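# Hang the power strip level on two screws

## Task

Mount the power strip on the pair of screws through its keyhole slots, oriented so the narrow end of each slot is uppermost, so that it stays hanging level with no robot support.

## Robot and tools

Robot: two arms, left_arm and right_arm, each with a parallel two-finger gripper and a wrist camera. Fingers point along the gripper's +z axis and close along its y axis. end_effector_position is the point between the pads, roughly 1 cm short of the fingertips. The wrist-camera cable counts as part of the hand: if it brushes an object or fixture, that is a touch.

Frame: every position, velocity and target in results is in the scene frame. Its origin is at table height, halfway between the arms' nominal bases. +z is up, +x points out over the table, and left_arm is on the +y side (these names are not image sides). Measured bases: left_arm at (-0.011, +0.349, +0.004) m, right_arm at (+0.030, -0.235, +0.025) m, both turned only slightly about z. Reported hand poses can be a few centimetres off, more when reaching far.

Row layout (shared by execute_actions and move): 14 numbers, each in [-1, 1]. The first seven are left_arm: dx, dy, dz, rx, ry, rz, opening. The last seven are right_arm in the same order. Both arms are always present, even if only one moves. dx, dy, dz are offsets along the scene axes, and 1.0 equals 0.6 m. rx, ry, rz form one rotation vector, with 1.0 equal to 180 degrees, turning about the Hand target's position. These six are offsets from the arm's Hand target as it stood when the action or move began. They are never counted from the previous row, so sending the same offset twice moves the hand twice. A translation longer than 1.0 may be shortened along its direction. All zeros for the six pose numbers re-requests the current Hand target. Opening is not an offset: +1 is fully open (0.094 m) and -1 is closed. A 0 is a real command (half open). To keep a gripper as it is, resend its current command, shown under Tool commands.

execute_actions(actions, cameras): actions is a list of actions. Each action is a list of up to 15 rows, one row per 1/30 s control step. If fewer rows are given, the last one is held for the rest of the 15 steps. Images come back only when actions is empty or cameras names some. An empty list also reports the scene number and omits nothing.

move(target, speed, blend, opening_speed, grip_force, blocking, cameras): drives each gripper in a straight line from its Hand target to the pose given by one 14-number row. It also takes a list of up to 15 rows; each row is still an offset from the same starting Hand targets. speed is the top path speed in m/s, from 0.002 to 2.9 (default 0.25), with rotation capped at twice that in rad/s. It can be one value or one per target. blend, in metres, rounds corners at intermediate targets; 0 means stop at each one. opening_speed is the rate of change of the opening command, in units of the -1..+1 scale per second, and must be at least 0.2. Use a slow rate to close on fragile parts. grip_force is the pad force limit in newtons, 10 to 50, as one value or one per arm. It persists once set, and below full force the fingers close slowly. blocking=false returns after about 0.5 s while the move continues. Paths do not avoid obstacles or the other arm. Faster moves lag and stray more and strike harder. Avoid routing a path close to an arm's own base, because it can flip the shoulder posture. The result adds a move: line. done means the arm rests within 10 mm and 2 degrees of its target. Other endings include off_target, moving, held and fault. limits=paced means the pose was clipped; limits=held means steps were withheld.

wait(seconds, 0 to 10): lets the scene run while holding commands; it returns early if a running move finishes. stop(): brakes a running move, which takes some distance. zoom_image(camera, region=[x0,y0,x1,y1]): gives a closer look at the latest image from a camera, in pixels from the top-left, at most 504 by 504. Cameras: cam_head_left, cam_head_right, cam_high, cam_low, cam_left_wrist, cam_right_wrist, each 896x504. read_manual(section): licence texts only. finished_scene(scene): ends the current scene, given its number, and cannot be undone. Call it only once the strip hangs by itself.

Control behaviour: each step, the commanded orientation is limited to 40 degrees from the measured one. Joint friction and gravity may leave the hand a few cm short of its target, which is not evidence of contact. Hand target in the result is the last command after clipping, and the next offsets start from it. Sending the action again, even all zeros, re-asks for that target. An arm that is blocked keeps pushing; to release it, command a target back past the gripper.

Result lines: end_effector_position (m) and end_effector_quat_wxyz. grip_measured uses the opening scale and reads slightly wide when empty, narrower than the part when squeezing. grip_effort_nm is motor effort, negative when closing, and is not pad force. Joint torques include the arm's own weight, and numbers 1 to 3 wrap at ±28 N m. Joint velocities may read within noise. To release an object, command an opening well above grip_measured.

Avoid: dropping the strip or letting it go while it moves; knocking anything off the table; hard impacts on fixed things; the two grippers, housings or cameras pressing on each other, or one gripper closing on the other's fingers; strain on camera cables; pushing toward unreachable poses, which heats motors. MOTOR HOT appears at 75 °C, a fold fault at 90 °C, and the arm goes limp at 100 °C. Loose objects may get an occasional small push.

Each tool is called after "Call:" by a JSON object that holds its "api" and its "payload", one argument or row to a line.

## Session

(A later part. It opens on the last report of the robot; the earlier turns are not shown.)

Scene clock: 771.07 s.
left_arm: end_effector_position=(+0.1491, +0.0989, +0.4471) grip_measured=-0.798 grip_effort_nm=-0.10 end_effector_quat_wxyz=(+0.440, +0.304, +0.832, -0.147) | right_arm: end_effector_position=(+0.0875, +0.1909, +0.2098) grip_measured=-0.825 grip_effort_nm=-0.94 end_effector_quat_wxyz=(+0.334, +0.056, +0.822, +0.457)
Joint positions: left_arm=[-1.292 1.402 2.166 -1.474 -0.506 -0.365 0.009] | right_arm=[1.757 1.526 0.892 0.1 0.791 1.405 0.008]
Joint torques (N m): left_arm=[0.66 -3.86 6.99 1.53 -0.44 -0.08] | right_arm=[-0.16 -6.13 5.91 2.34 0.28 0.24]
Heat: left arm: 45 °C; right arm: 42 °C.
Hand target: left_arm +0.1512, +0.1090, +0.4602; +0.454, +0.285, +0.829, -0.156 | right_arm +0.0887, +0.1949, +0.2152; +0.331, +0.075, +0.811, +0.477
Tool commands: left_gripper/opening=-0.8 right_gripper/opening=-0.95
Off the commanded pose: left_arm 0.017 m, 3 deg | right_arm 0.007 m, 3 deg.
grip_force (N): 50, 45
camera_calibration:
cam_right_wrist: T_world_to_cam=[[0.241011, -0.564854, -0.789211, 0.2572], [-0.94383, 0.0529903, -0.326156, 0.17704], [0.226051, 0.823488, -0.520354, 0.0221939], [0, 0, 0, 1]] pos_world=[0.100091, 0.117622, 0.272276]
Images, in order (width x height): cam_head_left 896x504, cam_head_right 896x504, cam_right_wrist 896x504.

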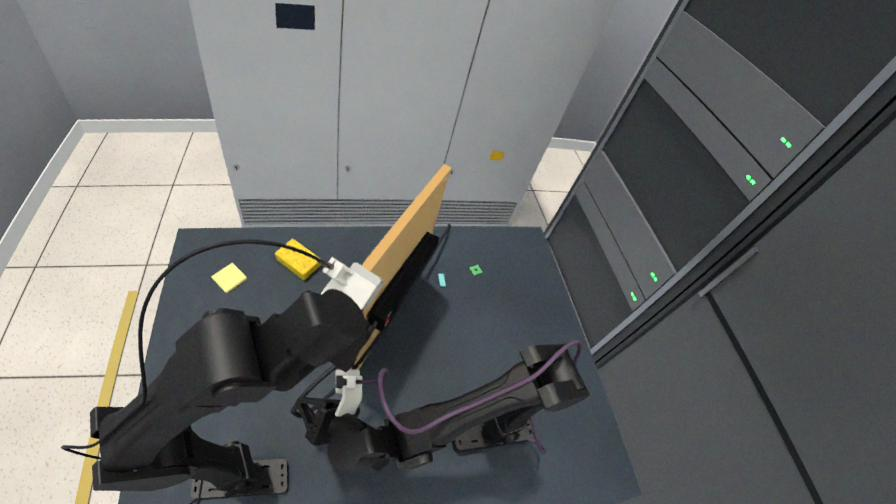

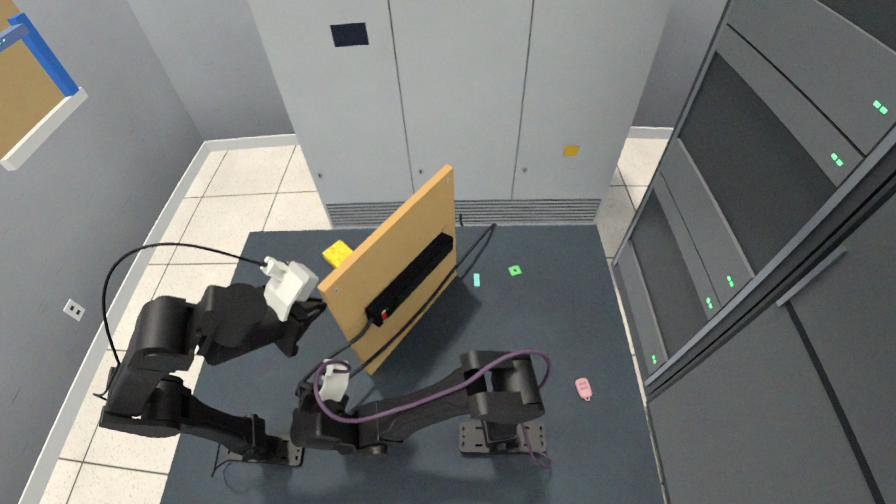

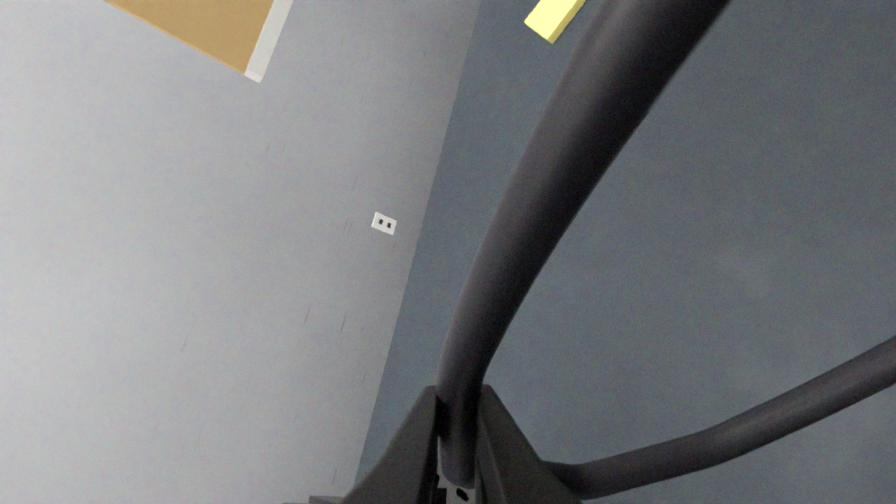

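Call:
{"api": "move", "payload": {
  "target": [0,0,0,0,0,0,-0.8, 0.0058,-0.0205,-0.1000,-0.1001,-0.1190,0.0596,-0.95],
  "speed": 0.08,
  "cameras": ["cam_left_wrist"]
}}

Call:
{"api": "zoom_image", "payload": {
  "camera": "cam_left_wrist",
  "region": [390, 220, 500, 380]
}}

Scene clock: 784.73 s.
left_arm: end_effector_position=(+0.1491, +0.0989, +0.4471) grip_measured=-0.798 grip_effort_nm=-0.10 end_effector_quat_wxyz=(+0.440, +0.304, +0.832, -0.147) | right_arm: end_effector_position=(+0.0988, +0.1794, +0.1653) grip_measured=-0.825 grip_effort_nm=-0.94 end_effector_quat_wxyz=(+0.450, -0.126, +0.800, +0.377)
Joint positions: left_arm=[-1.292 1.402 2.166 -1.474 -0.506 -0.365 0.009] | right_arm=[1.74 1.595 0.698 0.428 0.809 0.892 0.008]
Joint torques (N m): left_arm=[0.68 -3.86 6.98 1.52 -0.43 -0.08] | right_arm=[0.43 -5.07 4.75 1.91 -0.22 -0.01]
Heat: left arm: 45 °C; right arm: 42 °C.
Hand target: left_arm +0.1512, +0.1090, +0.4602; +0.454, +0.285, +0.829, -0.156 | right_arm +0.0922, +0.1826, +0.1551; +0.438, -0.142, +0.803, +0.379
Off the commanded pose: left_arm 0.017 m, 3 deg | right_arm 0.012 m, 2 deg.
grip_force (N): 50, 45
move: off_target (left_arm, right_arm)
camera_calibration:
cam_left_wrist: T_world_to_cam=[[-0.631762, -0.774818, -0.0230992, 0.180704], [-0.658131, 0.551888, -0.512136, 0.310422], [0.40956, -0.308346, -0.858594, 0.440559], [0, 0, 0, 1]] pos_world=[0.138026, 0.104539, 0.541413]
Images, in order (width x height): cam_left_wrist 896x504.

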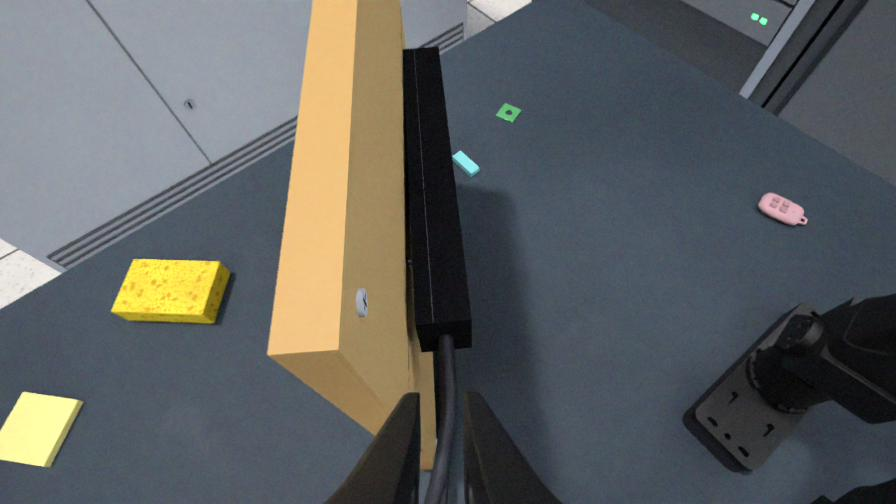

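Scaled by 3.150 from the camera's 896x504 image, which has a finer 1280x720 frame.

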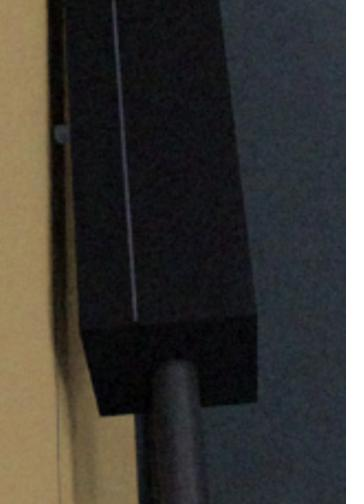

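Call:
{"api": "zoom_image", "payload": {
  "camera": "cam_left_wrist",
  "region": [395, 240, 435, 280]
}}

Call:
{"api": "zoom_image", "payload": {
  "camera": "cam_left_wrist",
  "region": [390, 25, 430, 65]
}}

Call:
{"api": "zoom_image", "payload": {
  "camera": "cam_left_wrist",
  "region": [400, 310, 440, 350]
}}

Scaled by 12.600 from the camera's 896x504 image, which has a finer 1280x720 frame.

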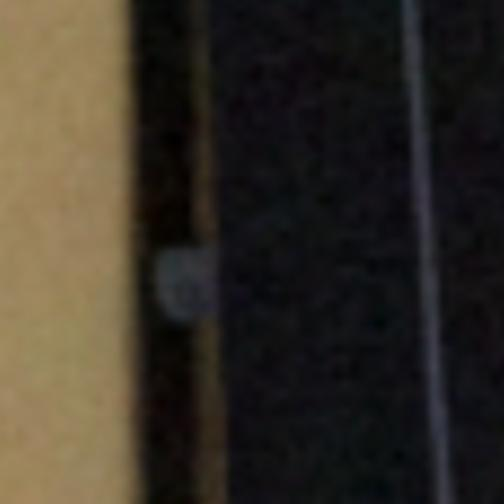

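Scaled by 12.600 from the camera's 896x504 image, which has a finer 1280x720 frame.

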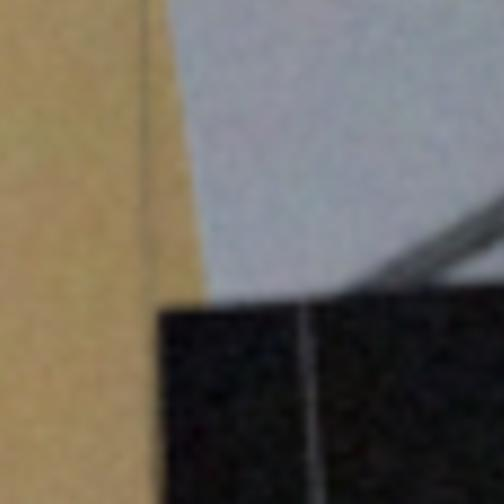

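Scaled by 12.600 from the camera's 896x504 image, which has a finer 1280x720 frame.

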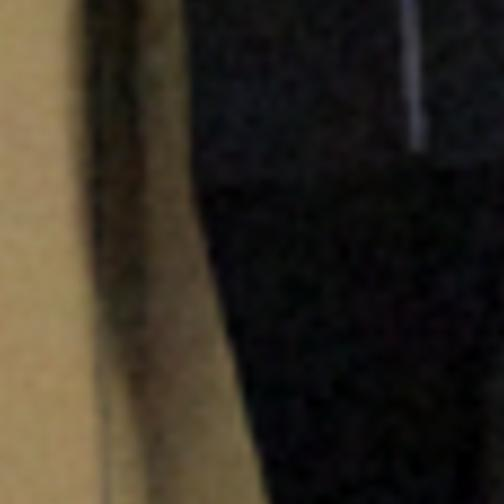

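Call:
{"api": "wait", "payload": {
  "seconds": 0,
  "cameras": ["cam_right_wrist", "cam_head_right", "cam_high"]
}}

Call:
{"api": "zoom_image", "payload": {
  "camera": "cam_head_right",
  "region": [290, 230, 500, 410]
}}

Scene clock: 790.50 s.
left_arm: end_effector_position=(+0.1491, +0.0989, +0.4471) grip_measured=-0.798 grip_effort_nm=-0.10 end_effector_quat_wxyz=(+0.440, +0.304, +0.832, -0.147) | right_arm: end_effector_position=(+0.0988, +0.1794, +0.1654) grip_measured=-0.825 grip_effort_nm=-0.94 end_effector_quat_wxyz=(+0.450, -0.126, +0.800, +0.377)
Joint positions: left_arm=[-1.292 1.402 2.166 -1.474 -0.506 -0.365 0.009] | right_arm=[1.74 1.595 0.698 0.429 0.809 0.892 0.008]
Joint torques (N m): left_arm=[0.66 -3.85 6.99 1.52 -0.43 -0.08] | right_arm=[0.46 -5.03 4.81 1.96 -0.18 0.03]
Heat: left arm: 45 °C; right arm: 42 °C.
Hand target: left_arm +0.1512, +0.1090, +0.4602; +0.454, +0.285, +0.829, -0.156 | right_arm +0.0922, +0.1826, +0.1551; +0.438, -0.142, +0.803, +0.379
Tool commands: left_gripper/opening=-0.8 right_gripper/opening=-0.95
Off the commanded pose: left_arm 0.017 m, 3 deg | right_arm 0.013 m, 2 deg.
grip_force (N): 50, 45
camera_calibration:
cam_right_wrist: T_world_to_cam=[[0.564873, -0.66868, -0.483514, 0.149028], [-0.757501, -0.187806, -0.625236, 0.248041], [0.327276, 0.719442, -0.612612, 0.0299005], [0, 0, 0, 1]] pos_world=[0.0939236, 0.124724, 0.245458]
Images, in order (width x height): cam_head_right 896x504, cam_high 896x504, cam_right_wrist 896x504.

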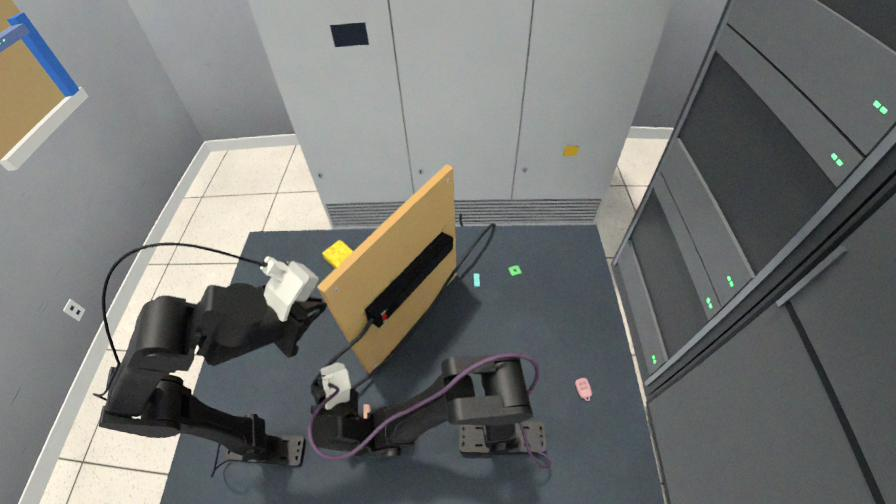

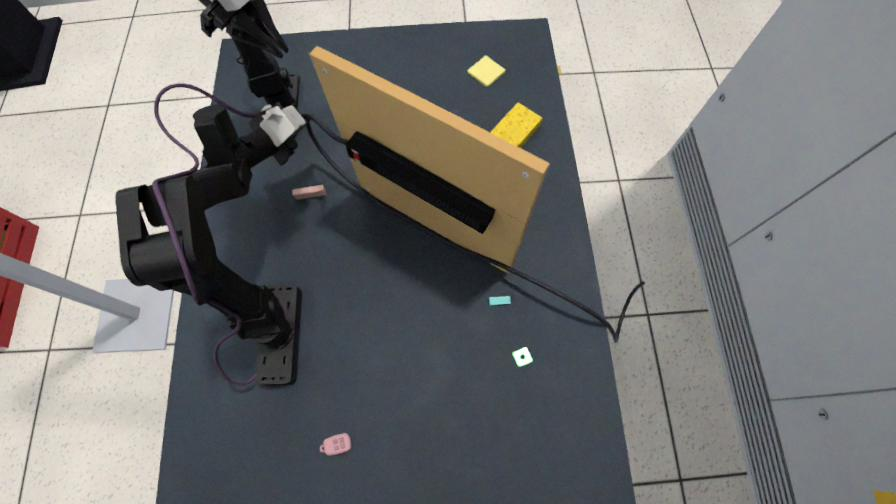

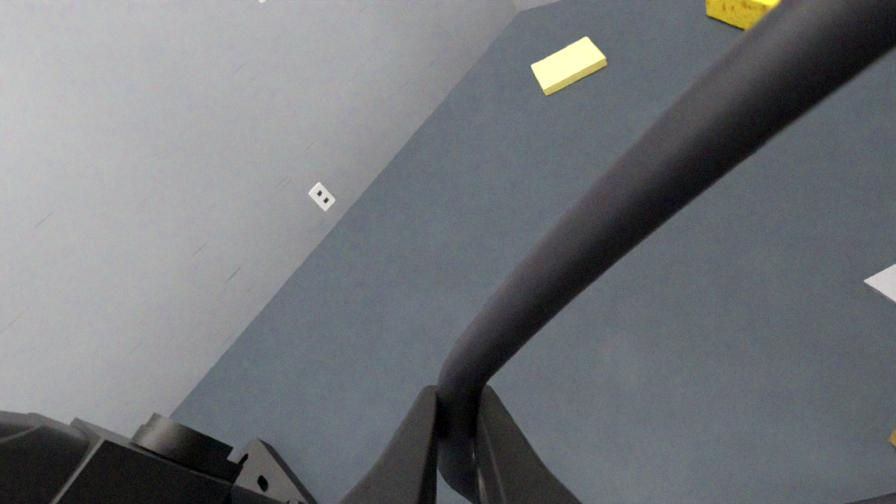

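Scaled by 2.400 from the camera's 896x504 image, which has a finer 1280x720 frame.

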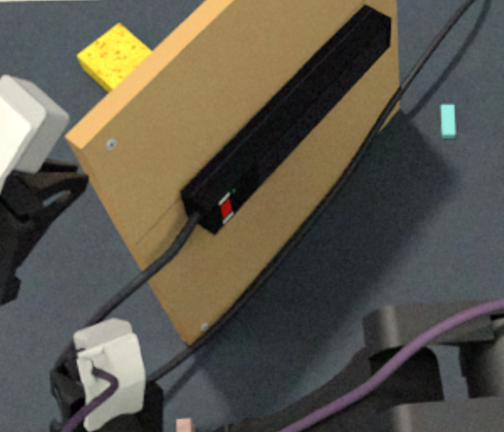

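Call:
{"api": "move", "payload": {
  "target": [0,0,0,0,0,0,-0.8, 0.0407,-0.0291,-0.0667,0,0,0,-0.95],
  "speed": 0.06,
  "cameras": ["cam_left_wrist"]
}}

Call:
{"api": "zoom_image", "payload": {
  "camera": "cam_left_wrist",
  "region": [390, 230, 480, 350]
}}

Scene clock: 793.33 s.
left_arm: end_effector_position=(+0.1491, +0.0989, +0.4471) grip_measured=-0.798 grip_effort_nm=-0.10 end_effector_quat_wxyz=(+0.440, +0.304, +0.832, -0.147) | right_arm: end_effector_position=(+0.1170, +0.1685, +0.1288) grip_measured=-0.825 grip_effort_nm=-0.94 end_effector_quat_wxyz=(+0.443, -0.131, +0.796, +0.392)
Joint positions: left_arm=[-1.292 1.402 2.166 -1.474 -0.506 -0.365 0.009] | right_arm=[1.668 1.673 0.549 0.712 0.718 0.84 0.008]
Joint torques (N m): left_arm=[0.66 -3.85 7.01 1.52 -0.44 -0.08] | right_arm=[-0.36 -5.08 3.43 1.77 -0.06 0]
Heat: left arm: 45 °C; right arm: 42 °C.
Hand target: left_arm +0.1512, +0.1090, +0.4602; +0.454, +0.285, +0.829, -0.156 | right_arm +0.1165, +0.1651, +0.1150; +0.438, -0.143, +0.803, +0.379
Off the commanded pose: left_arm 0.017 m, 3 deg | right_arm 0.014 m, 2 deg.
grip_force (N): 50, 45
move: off_target (left_arm, right_arm)
camera_calibration:
cam_left_wrist: T_world_to_cam=[[-0.631762, -0.774818, -0.0230992, 0.180704], [-0.658131, 0.551888, -0.512136, 0.310422], [0.40956, -0.308346, -0.858594, 0.440559], [0, 0, 0, 1]] pos_world=[0.138026, 0.104539, 0.541413]
Images, in order (width x height): cam_left_wrist 896x504.

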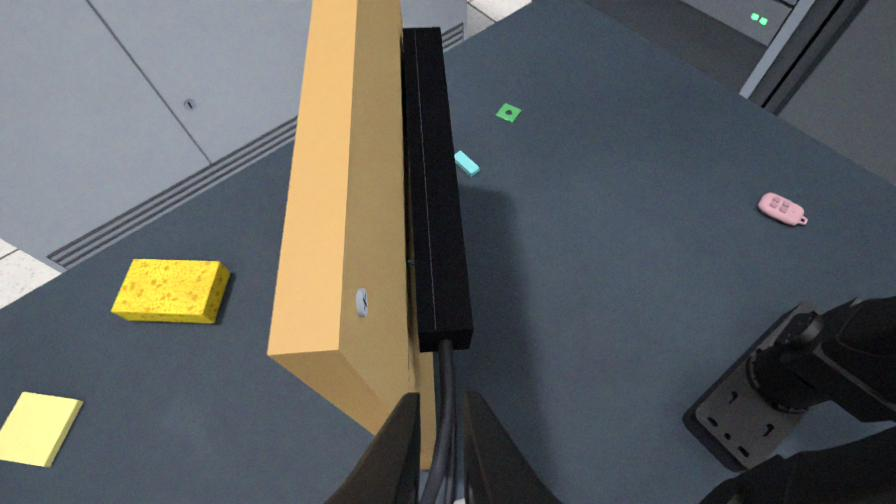

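Scaled by 4.200 from the camera's 896x504 image, which has a finer 1280x720 frame.

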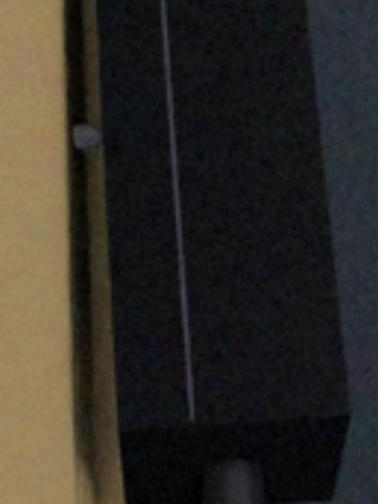

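Call:
{"api": "zoom_image", "payload": {
  "camera": "cam_left_wrist",
  "region": [390, 10, 430, 50]
}}

Call:
{"api": "zoom_image", "payload": {
  "camera": "cam_left_wrist",
  "region": [395, 80, 435, 120]
}}

Call:
{"api": "zoom_image", "payload": {
  "camera": "cam_left_wrist",
  "region": [400, 240, 440, 280]
}}

Call:
{"api": "zoom_image", "payload": {
  "camera": "cam_left_wrist",
  "region": [405, 310, 445, 350]
}}

Scaled by 12.600 from the camera's 896x504 image, which has a finer 1280x720 frame.

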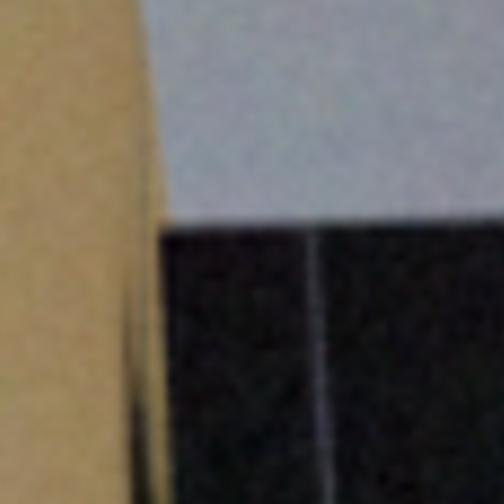

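Scaled by 12.600 from the camera's 896x504 image, which has a finer 1280x720 frame.

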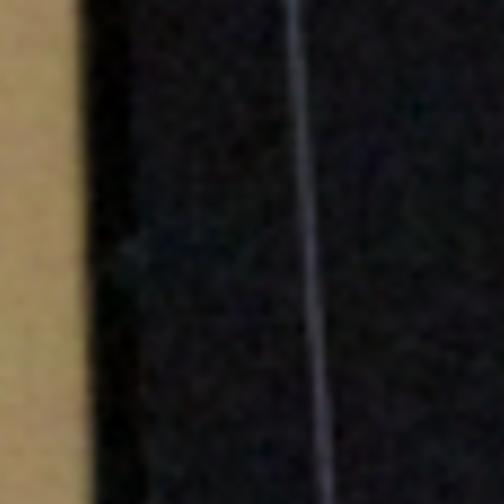

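Scaled by 12.600 from the camera's 896x504 image, which has a finer 1280x720 frame.

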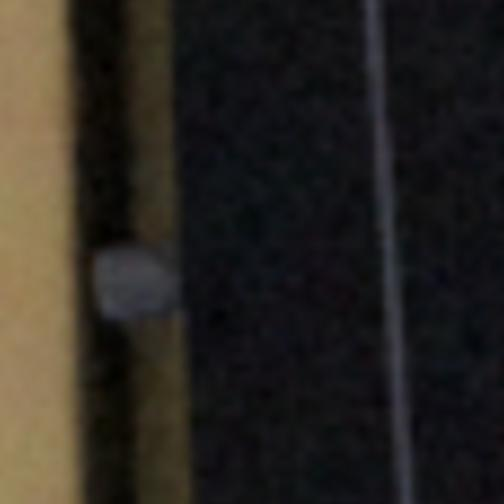

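Scaled by 12.600 from the camera's 896x504 image, which has a finer 1280x720 frame.

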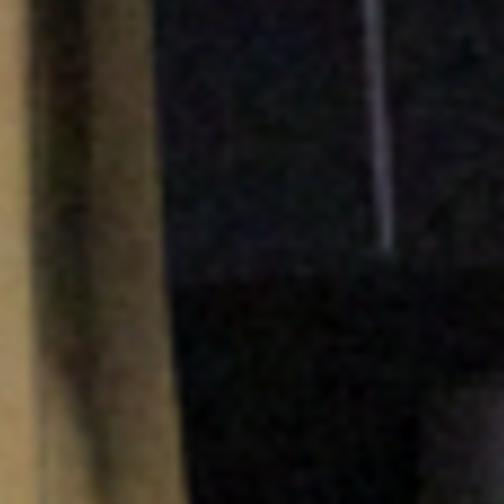

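Call:
{"api": "move", "payload": {
  "target": [
    [0.0387,-0.2052,-0.0503,0,0,0.0833,-0.95, 0,0,0,0,0,0,-0.95],
    [0.2053,-0.3245,-0.2170,0,0,0.1667,-0.95, 0,0,0,0,0,0,-0.95],
    [0.2208,-0.3028,-0.2800,0,0,0.1667,-0.95, 0,0,0,0,0,0,-0.95]
  ],
  "speed": 0.15,
  "blend": 0.03,
  "cameras": ["cam_left_wrist", "cam_head_right", "cam_high"]
}}

Scene clock: 805.53 s.
left_arm: end_effector_position=(+0.2817, -0.0797, +0.2756) grip_measured=-0.948 grip_effort_nm=-0.11 end_effector_quat_wxyz=(+0.467, +0.070, +0.881, -0.025) | right_arm: end_effector_position=(+0.1169, +0.1686, +0.1288) grip_measured=-0.825 grip_effort_nm=-0.94 end_effector_quat_wxyz=(+0.443, -0.131, +0.796, +0.392)
Joint positions: left_arm=[-1.222 2.127 2.246 -1.102 -0.827 -0.809 0.002] | right_arm=[1.668 1.673 0.549 0.712 0.717 0.84 0.008]
Joint torques (N m): left_arm=[0.35 -12.25 5.87 1.29 -0.63 0.12] | right_arm=[-0.32 -4.93 3.67 1.81 -0.04 -0.02]
Heat: left arm: 45 °C; right arm: 41 °C.
Hand target: left_arm +0.2836, -0.0727, +0.2918; +0.479, +0.061, +0.875, -0.033 | right_arm +0.1165, +0.1651, +0.1150; +0.437, -0.143, +0.803, +0.379
Off the commanded pose: left_arm 0.018 m, 2 deg | right_arm 0.014 m, 2 deg.
grip_force (N): 50, 45
move: off_target (left_arm, right_arm); blend cut to 0.0205 m at target 2
camera_calibration:
cam_left_wrist: T_world_to_cam=[[-0.1428, -0.989545, -0.0202198, -0.0335558], [-0.844493, 0.132472, -0.518925, 0.429417], [0.516178, -0.0570272, -0.854581, 0.172906], [0, 0, 0, 1]] pos_world=[0.268598, -0.0802302, 0.369919]
Images, in order (width x height): cam_head_right 896x504, cam_high 896x504, cam_left_wrist 896x504.

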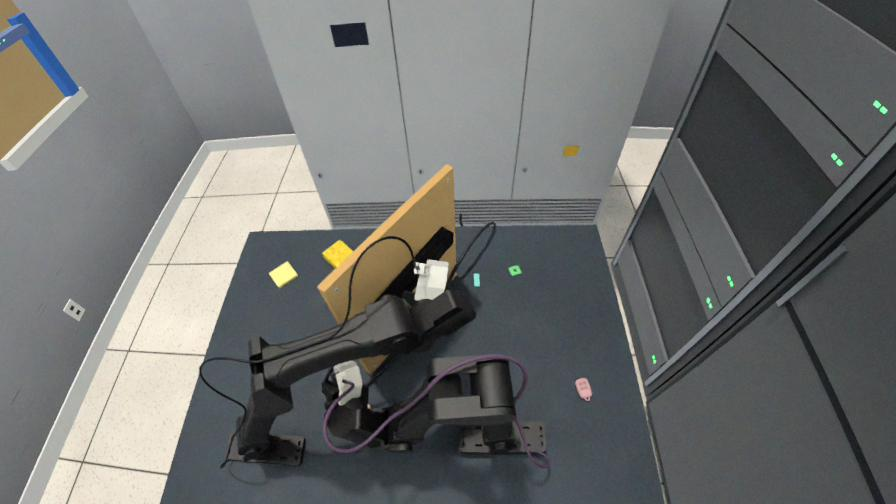

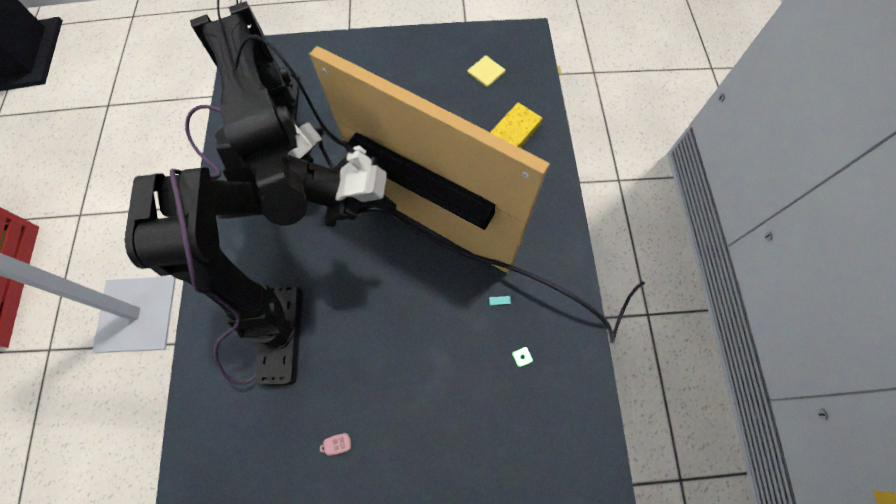

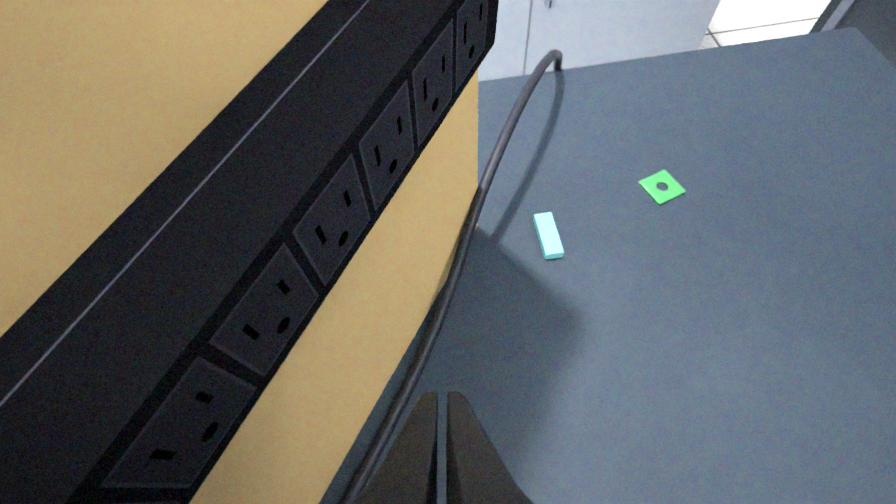

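Call:
{"api": "move", "payload": {
  "target": [0.0340,0.0474,-0.0200,0,0,0,-0.95, 0,0,0,0,0,0,-0.95],
  "speed": 0.06,
  "cameras": ["cam_left_wrist"]
}}

Scene clock: 809.73 s.
left_arm: end_effector_position=(+0.3037, -0.0520, +0.2609) grip_measured=-0.948 grip_effort_nm=-0.11 end_effector_quat_wxyz=(+0.467, +0.070, +0.881, -0.021) | right_arm: end_effector_position=(+0.1169, +0.1686, +0.1288) grip_measured=-0.825 grip_effort_nm=-0.94 end_effector_quat_wxyz=(+0.443, -0.131, +0.796, +0.392)
Joint positions: left_arm=[-1.151 2 1.986 -0.915 -0.79 -0.726 0.002] | right_arm=[1.668 1.673 0.549 0.712 0.717 0.84 0.008]
Joint torques (N m): left_arm=[0.39 -12.42 5.96 1.42 -0.48 0.13] | right_arm=[-0.21 -5 3.66 1.79 0.01 -0.01]
Motor temperatures (°C): left_arm=[26 30 44 37 27 27 26] | right_arm=[27 28 39 40 26 25 25]
Heat: left arm: 44 °C; right arm: 40 °C.
Hand target: left_arm +0.3040, -0.0442, +0.2799; +0.479, +0.061, +0.875, -0.033 | right_arm +0.1165, +0.1651, +0.1150; +0.437, -0.143, +0.803, +0.379
Off the commanded pose: left_arm 0.020 m, 2 deg | right_arm 0.014 m, 2 deg.
grip_force (N): 50, 45
move: off_target (left_arm, right_arm)
camera_calibration:
cam_left_wrist: T_world_to_cam=[[-0.139552, -0.989821, -0.0279372, -0.00230445], [-0.8447, 0.133719, -0.518268, 0.436696], [0.516728, -0.0487266, -0.854762, 0.150863], [0, 0, 0, 1]] pos_world=[0.290601, -0.0533247, 0.355213]
Images, in order (width x height): cam_left_wrist 896x504.

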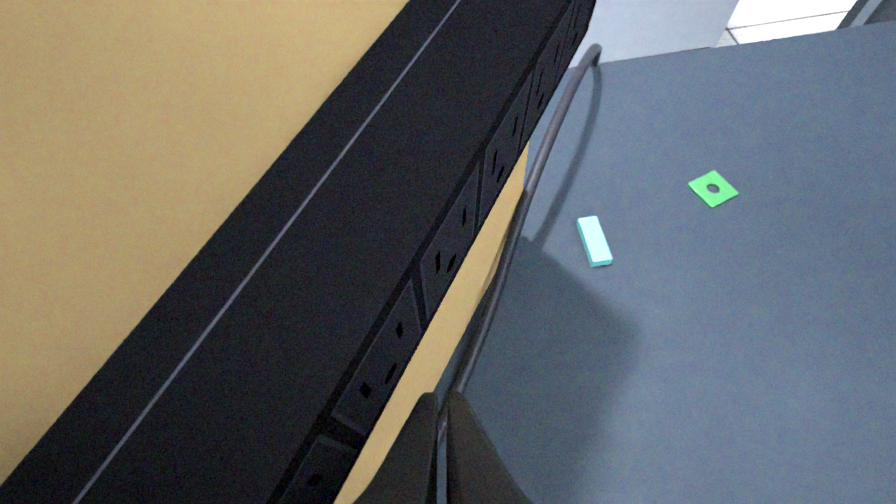

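Call:
{"api": "move", "payload": {
  "target": [0.0126,0.0176,0,0,0,0,-0.95, 0,0,0,0,0,0,-0.95],
  "speed": 0.03,
  "cameras": ["cam_left_wrist"]
}}

Scene clock: 811.17 s.
left_arm: end_effector_position=(+0.3076, -0.0466, +0.2629) grip_measured=-0.948 grip_effort_nm=-0.10 end_effector_quat_wxyz=(+0.466, +0.073, +0.881, -0.031) | right_arm: end_effector_position=(+0.1160, +0.1691, +0.1276) grip_measured=-0.825 grip_effort_nm=-0.94 end_effector_quat_wxyz=(+0.441, -0.133, +0.796, +0.392)
Joint positions: left_arm=[-1.133 1.963 1.935 -0.869 -0.765 -0.698 0.002] | right_arm=[1.668 1.675 0.549 0.712 0.711 0.84 0.008]
Joint torques (N m): left_arm=[1.22 -12.03 5.89 1.35 -0.6 0.13] | right_arm=[-0.27 -5.09 3.73 1.83 0.11 0]
Heat: left arm: 44 °C; right arm: 40 °C.
Hand target: left_arm +0.3115, -0.0337, +0.2800; +0.479, +0.061, +0.875, -0.033 | right_arm +0.1165, +0.1651, +0.1151; +0.437, -0.142, +0.803, +0.379
Off the commanded pose: left_arm 0.022 m, 2 deg | right_arm 0.013 m, 2 deg.
grip_force (N): 50, 45
move: off_target (left_arm, right_arm)
camera_calibration:
cam_left_wrist: T_world_to_cam=[[-0.15295, -0.988148, -0.0129937, 0.00391084], [-0.84385, 0.137435, -0.51868, 0.440242], [0.514319, -0.0683674, -0.85487, 0.1507], [0, 0, 0, 1]] pos_world=[0.294588, -0.0463373, 0.357224]
Images, in order (width x height): cam_left_wrist 896x504.

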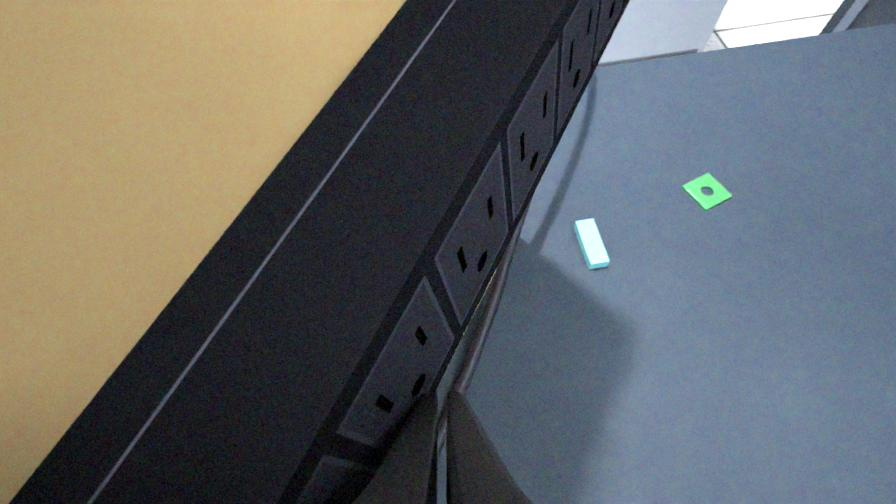

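Call:
{"api": "move", "payload": {
  "target": [
    [-0.0243,-0.0339,0.0,0,0,0,-0.95, 0,0,0,0,0,0,-0.95],
    [-0.0243,-0.0339,0.0,0,0,0.1500,-0.95, 0,0,0,0,0,0,-0.95]
  ],
  "speed": [0.04,0.12],
  "cameras": ["cam_left_wrist"]
}}

Scene clock: 816.50 s.
left_arm: end_effector_position=(+0.2968, -0.0519, +0.2777) grip_measured=-0.948 grip_effort_nm=-0.10 end_effector_quat_wxyz=(+0.497, -0.101, +0.862, +0.014) | right_arm: end_effector_position=(+0.1156, +0.1694, +0.1275) grip_measured=-0.825 grip_effort_nm=-0.94 end_effector_quat_wxyz=(+0.440, -0.134, +0.797, +0.393)
Joint positions: left_arm=[-1.214 2.399 2.72 -1.56 -1.006 -1.272 0.002] | right_arm=[1.668 1.675 0.549 0.712 0.708 0.84 0.008]
Joint torques (N m): left_arm=[-0.66 -9.28 7.9 0.71 -0.9 -0.11] | right_arm=[-0.36 -5.22 3.69 1.81 0.1 0]
Heat: left arm: 45 °C; right arm: 40 °C.
Hand target: left_arm +0.2970, -0.0540, +0.2800; +0.474, -0.145, +0.865, +0.080 | right_arm +0.1165, +0.1651, +0.1151; +0.437, -0.142, +0.803, +0.379
Off the commanded pose: left_arm 0.003 m, 10 deg | right_arm 0.013 m, 2 deg.
joint sent to its limit (left arm) — joint 4 (wrist pitch), lower limit. The joint targets are off in orientation, not in position.
grip_force (N): 50, 45
move: off_target (left_arm, right_arm)
camera_calibration:
cam_left_wrist: T_world_to_cam=[[0.19104, -0.978536, 0.0772774, -0.129407], [-0.795089, -0.200431, -0.572417, 0.422484], [0.57562, 0.0479124, -0.816313, 0.145641], [0, 0, 0, 1]] pos_world=[0.2768, -0.0489283, 0.370726]
Images, in order (width x height): cam_left_wrist 896x504.

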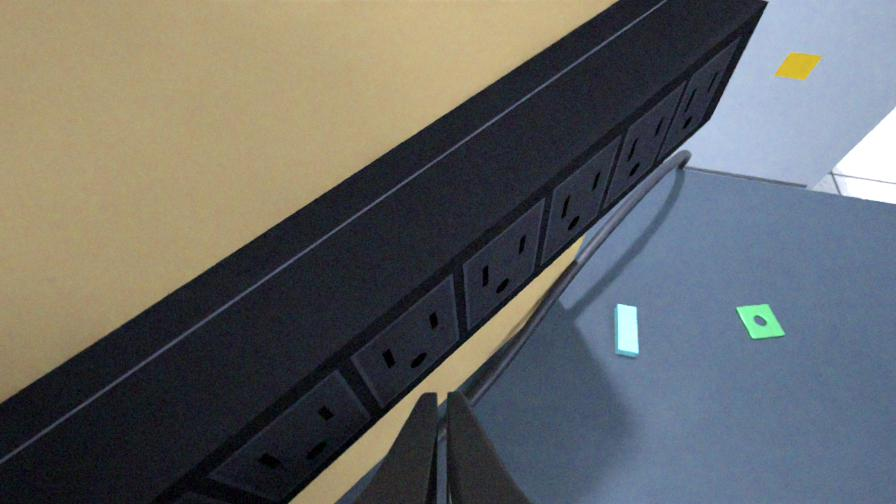

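Call:
{"api": "move", "payload": {
  "target": [
    [0,0,-0.0300,0,0,0,-0.95, 0,0,0,0,0,0,-0.95],
    [0.0130,0.0180,-0.0300,0,0,0,-0.95, 0,0,0,0,0,0,-0.95]
  ],
  "speed": 0.04,
  "cameras": ["cam_left_wrist"]
}}

Scene clock: 823.33 s.
left_arm: end_effector_position=(+0.3017, -0.0486, +0.2608) grip_measured=-0.948 grip_effort_nm=-0.10 end_effector_quat_wxyz=(+0.491, -0.114, +0.863, +0.027) | right_arm: end_effector_position=(+0.1156, +0.1694, +0.1275) grip_measured=-0.825 grip_effort_nm=-0.94 end_effector_quat_wxyz=(+0.440, -0.134, +0.797, +0.393)
Joint positions: left_arm=[-1.201 2.411 2.678 -1.561 -1.004 -1.32 0.002] | right_arm=[1.668 1.675 0.549 0.712 0.708 0.84 0.008]
Joint torques (N m): left_arm=[0.62 -11.03 4.92 0.63 -0.73 -0.08] | right_arm=[-0.32 -5.12 3.75 1.8 0.09 0.04]
Heat: left arm: 44 °C; right arm: 40 °C.
Hand target: left_arm +0.3047, -0.0433, +0.2619; +0.474, -0.145, +0.865, +0.080 | right_arm +0.1165, +0.1651, +0.1151; +0.437, -0.142, +0.803, +0.379
Off the commanded pose: left_arm 0.006 m, 7 deg | right_arm 0.013 m, 2 deg.
joint sent to its limit (left arm) — joint 4 (wrist pitch), lower limit. The joint targets are off in orientation, not in position.
grip_force (N): 50, 45
move: off_target (left_arm, right_arm)
camera_calibration:
cam_left_wrist: T_world_to_cam=[[0.227094, -0.971681, 0.065306, -0.13324], [-0.795332, -0.223743, -0.56337, 0.413949], [0.562028, 0.0759981, -0.82362, 0.136231], [0, 0, 0, 1]] pos_world=[0.282919, -0.0472019, 0.354111]
Images, in order (width x height): cam_left_wrist 896x504.

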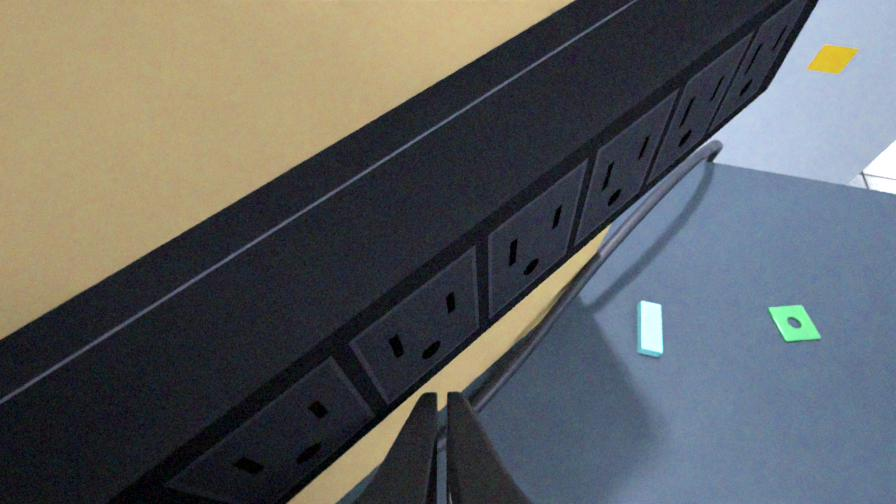

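Call:
{"api": "move", "payload": {
  "target": [0.0100,0.0140,0.0,0,0,0,-0.95, 0,0,0,0,0,0,-0.95],
  "speed": 0.03,
  "cameras": ["cam_left_wrist"]
}}

Scene clock: 826.50 s.
left_arm: end_effector_position=(+0.3055, -0.0447, +0.2537) grip_measured=-0.948 grip_effort_nm=-0.10 end_effector_quat_wxyz=(+0.483, -0.114, +0.867, +0.036) | right_arm: end_effector_position=(+0.1151, +0.1697, +0.1273) grip_measured=-0.825 grip_effort_nm=-0.94 end_effector_quat_wxyz=(+0.439, -0.136, +0.797, +0.393)
Joint positions: left_arm=[-1.188 2.411 2.659 -1.561 -0.99 -1.32 0.002] | right_arm=[1.668 1.675 0.549 0.712 0.705 0.839 0.008]
Joint torques (N m): left_arm=[1.25 -12.03 4.88 0.61 -0.82 -0.04] | right_arm=[-0.32 -4.96 3.55 1.81 0.12 0.06]
Heat: left arm: 43 °C; right arm: 40 °C.
Hand target: left_arm +0.3108, -0.0348, +0.2619; +0.474, -0.145, +0.865, +0.080 | right_arm +0.1165, +0.1651, +0.1151; +0.438, -0.142, +0.803, +0.379
Off the commanded pose: left_arm 0.014 m, 6 deg | right_arm 0.013 m, 2 deg.
joint sent to its limit (left arm) — joint 4 (wrist pitch), lower limit. The joint targets are off in orientation, not in position.
grip_force (N): 50, 45
move: off_target (left_arm, right_arm)
camera_calibration:
cam_left_wrist: T_world_to_cam=[[0.237292, -0.970261, 0.047814, -0.128506], [-0.804016, -0.223782, -0.55089, 0.413242], [0.545207, 0.0922789, -0.833207, 0.136334], [0, 0, 0, 1]] pos_world=[0.288416, -0.0447894, 0.34739]
Images, in order (width x height): cam_left_wrist 896x504.

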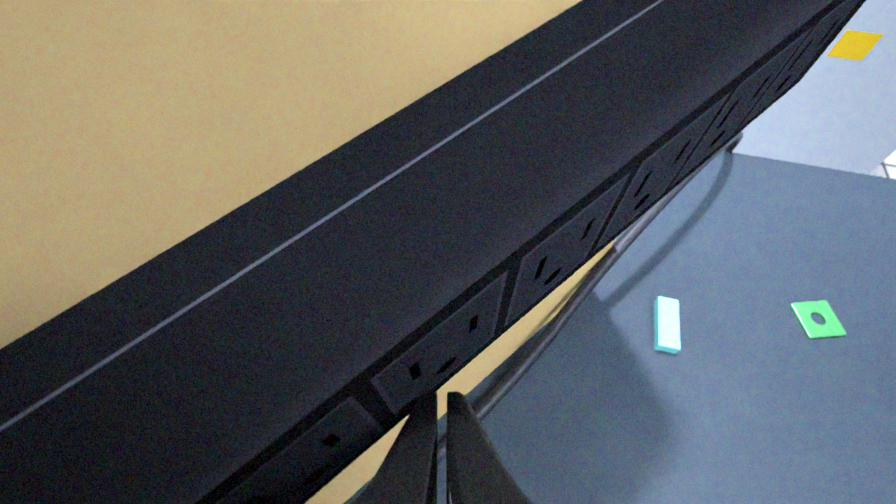

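Call:
{"api": "move", "payload": {
  "target": [0.0078,0.0108,0.0050,0,0,0,-0.95, 0,0,0,0,0,0,-0.95],
  "speed": 0.03,
  "cameras": ["cam_left_wrist", "cam_head_right", "cam_high"]
}}

Call:
{"api": "zoom_image", "payload": {
  "camera": "cam_high",
  "region": [320, 100, 550, 280]
}}

Call:
{"api": "zoom_image", "payload": {
  "camera": "cam_head_right",
  "region": [310, 220, 490, 400]
}}

Scene clock: 828.90 s.
left_arm: end_effector_position=(+0.3066, -0.0440, +0.2509) grip_measured=-0.948 grip_effort_nm=-0.10 end_effector_quat_wxyz=(+0.475, -0.116, +0.872, +0.035) | right_arm: end_effector_position=(+0.1146, +0.1701, +0.1272) grip_measured=-0.825 grip_effort_nm=-0.94 end_effector_quat_wxyz=(+0.438, -0.137, +0.797, +0.394)
Joint positions: left_arm=[-1.181 2.411 2.659 -1.561 -0.97 -1.32 0.002] | right_arm=[1.668 1.675 0.549 0.712 0.701 0.838 0.008]
Joint torques (N m): left_arm=[1.99 -12.86 4.49 0.61 -1.01 0.09] | right_arm=[-0.31 -5.08 3.59 1.79 0.17 0.09]
Heat: left arm: 43 °C; right arm: 40 °C.
Hand target: left_arm +0.3155, -0.0283, +0.2650; +0.474, -0.145, +0.865, +0.080 | right_arm +0.1165, +0.1651, +0.1151; +0.437, -0.143, +0.803, +0.379
Off the commanded pose: left_arm 0.023 m, 6 deg | right_arm 0.013 m, 2 deg.
joint sent to its limit (left arm) — joint 4 (wrist pitch), lower limit. The joint targets are off in orientation, not in position.
grip_force (N): 50, 45
move: off_target (left_arm, right_arm)
camera_calibration:
cam_left_wrist: T_world_to_cam=[[0.239923, -0.969486, 0.0503296, -0.129317], [-0.813085, -0.229003, -0.535211, 0.411507], [0.530406, 0.0874874, -0.843218, 0.140097], [0, 0, 0, 1]] pos_world=[0.291308, -0.0433919, 0.344884]
Images, in order (width x height): cam_head_right 896x504, cam_high 896x504, cam_left_wrist 896x504.

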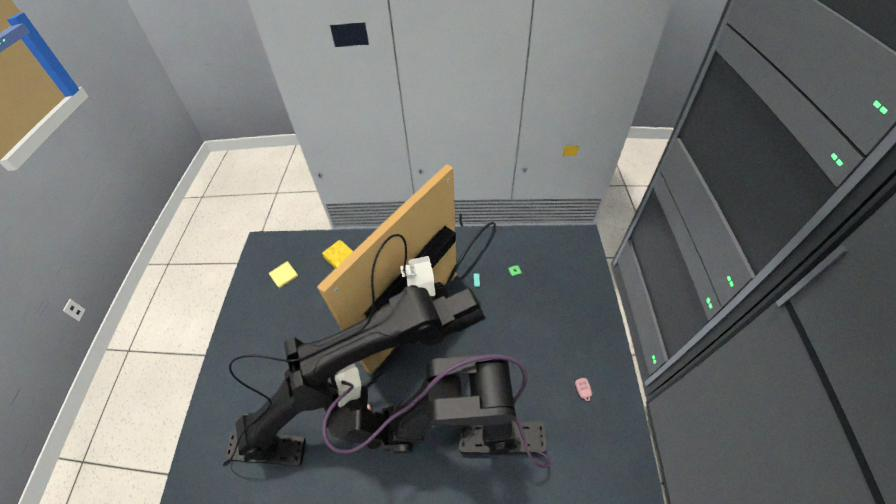

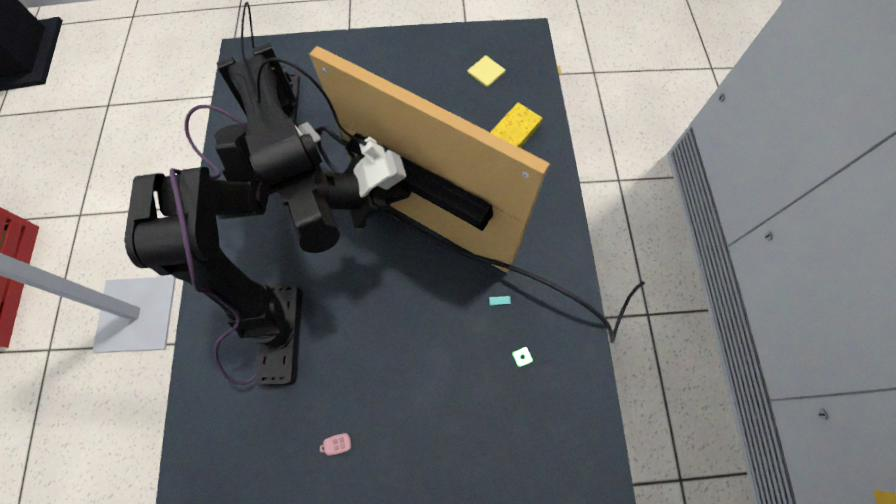

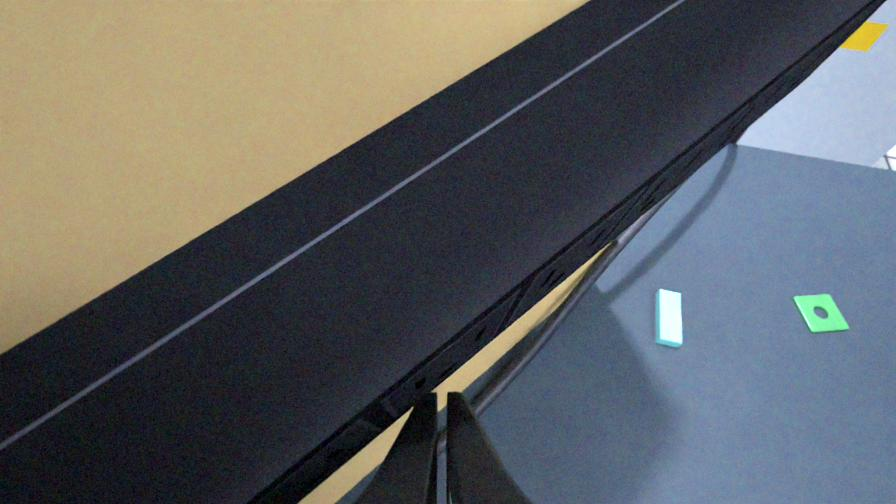

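Scaled by 2.191 from the camera's 896x504 image, which has a finer 1280x720 frame.

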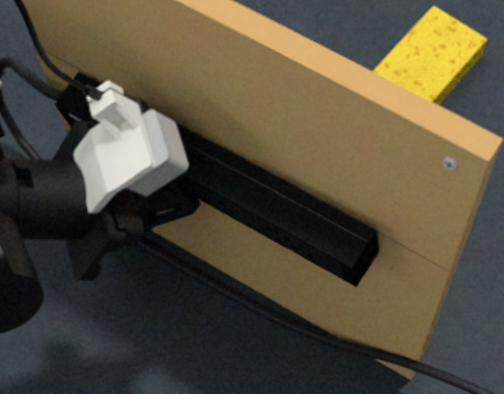

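Scaled by 2.800 from the camera's 896x504 image, which has a finer 1280x720 frame.

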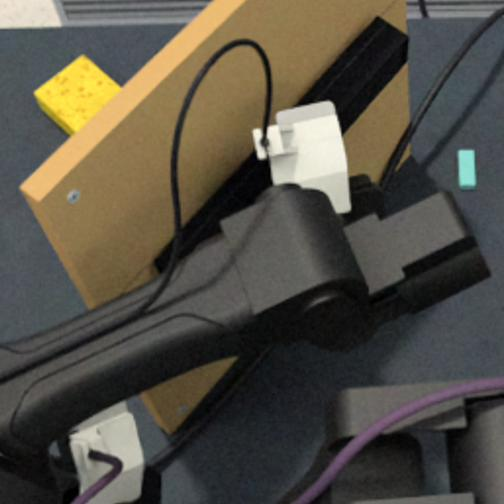

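Call:
{"api": "move", "payload": {
  "target": [
    [-0.0213,-0.0298,0.0100,0,0,0,-0.95, 0,0,0,0,0,0,-0.95],
    [-0.0213,-0.0298,0.0350,0,0,0,-0.95, 0,0,0,0,0,0,-0.95]
  ],
  "speed": 0.04,
  "cameras": ["cam_left_wrist"]
}}

Scene clock: 833.30 s.
left_arm: end_effector_position=(+0.3045, -0.0474, +0.2663) grip_measured=-0.948 grip_effort_nm=-0.10 end_effector_quat_wxyz=(+0.491, -0.104, +0.865, +0.029) | right_arm: end_effector_position=(+0.1147, +0.1700, +0.1272) grip_measured=-0.825 grip_effort_nm=-0.94 end_effector_quat_wxyz=(+0.438, -0.137, +0.797, +0.394)
Joint positions: left_arm=[-1.194 2.411 2.702 -1.561 -0.999 -1.278 0.002] | right_arm=[1.667 1.675 0.549 0.712 0.701 0.838 0.008]
Joint torques (N m): left_arm=[-0.81 -11.64 8.66 0.67 -0.9 0.1] | right_arm=[-0.32 -5.12 3.59 1.82 0.12 0.05]
Heat: left arm: 44 °C; right arm: 39 °C.
Hand target: left_arm +0.3027, -0.0462, +0.2859; +0.474, -0.145, +0.865, +0.080 | right_arm +0.1166, +0.1651, +0.1151; +0.437, -0.142, +0.803, +0.379
Off the commanded pose: left_arm 0.020 m, 8 deg | right_arm 0.013 m, 2 deg.
joint sent to its limit (left arm) — joint 4 (wrist pitch), lower limit. The joint targets are off in orientation, not in position.
grip_force (N): 50, 45
move: off_target (left_arm, right_arm)
camera_calibration:
cam_left_wrist: T_world_to_cam=[[0.21176, -0.975915, 0.0524136, -0.125173], [-0.800211, -0.203925, -0.563983, 0.422086], [0.561088, 0.0774873, -0.824121, 0.139652], [0, 0, 0, 1]] pos_world=[0.285907, -0.0469054, 0.3597]
Images, in order (width x height): cam_left_wrist 896x504.

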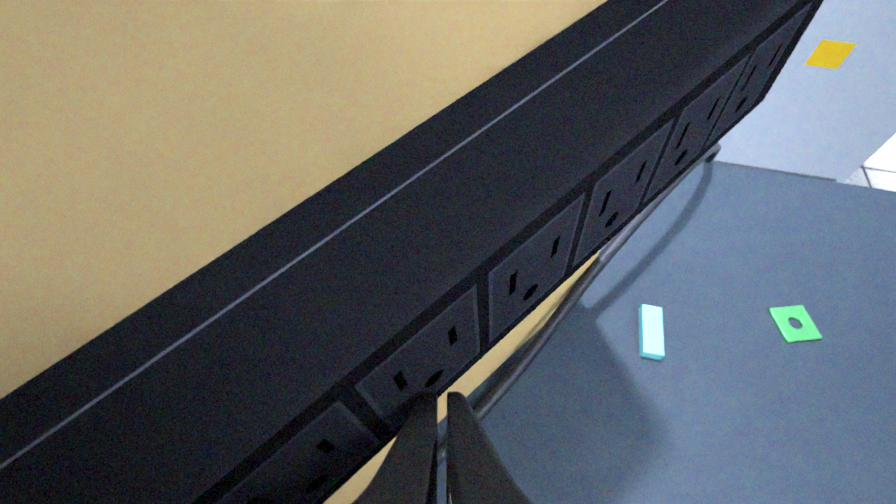

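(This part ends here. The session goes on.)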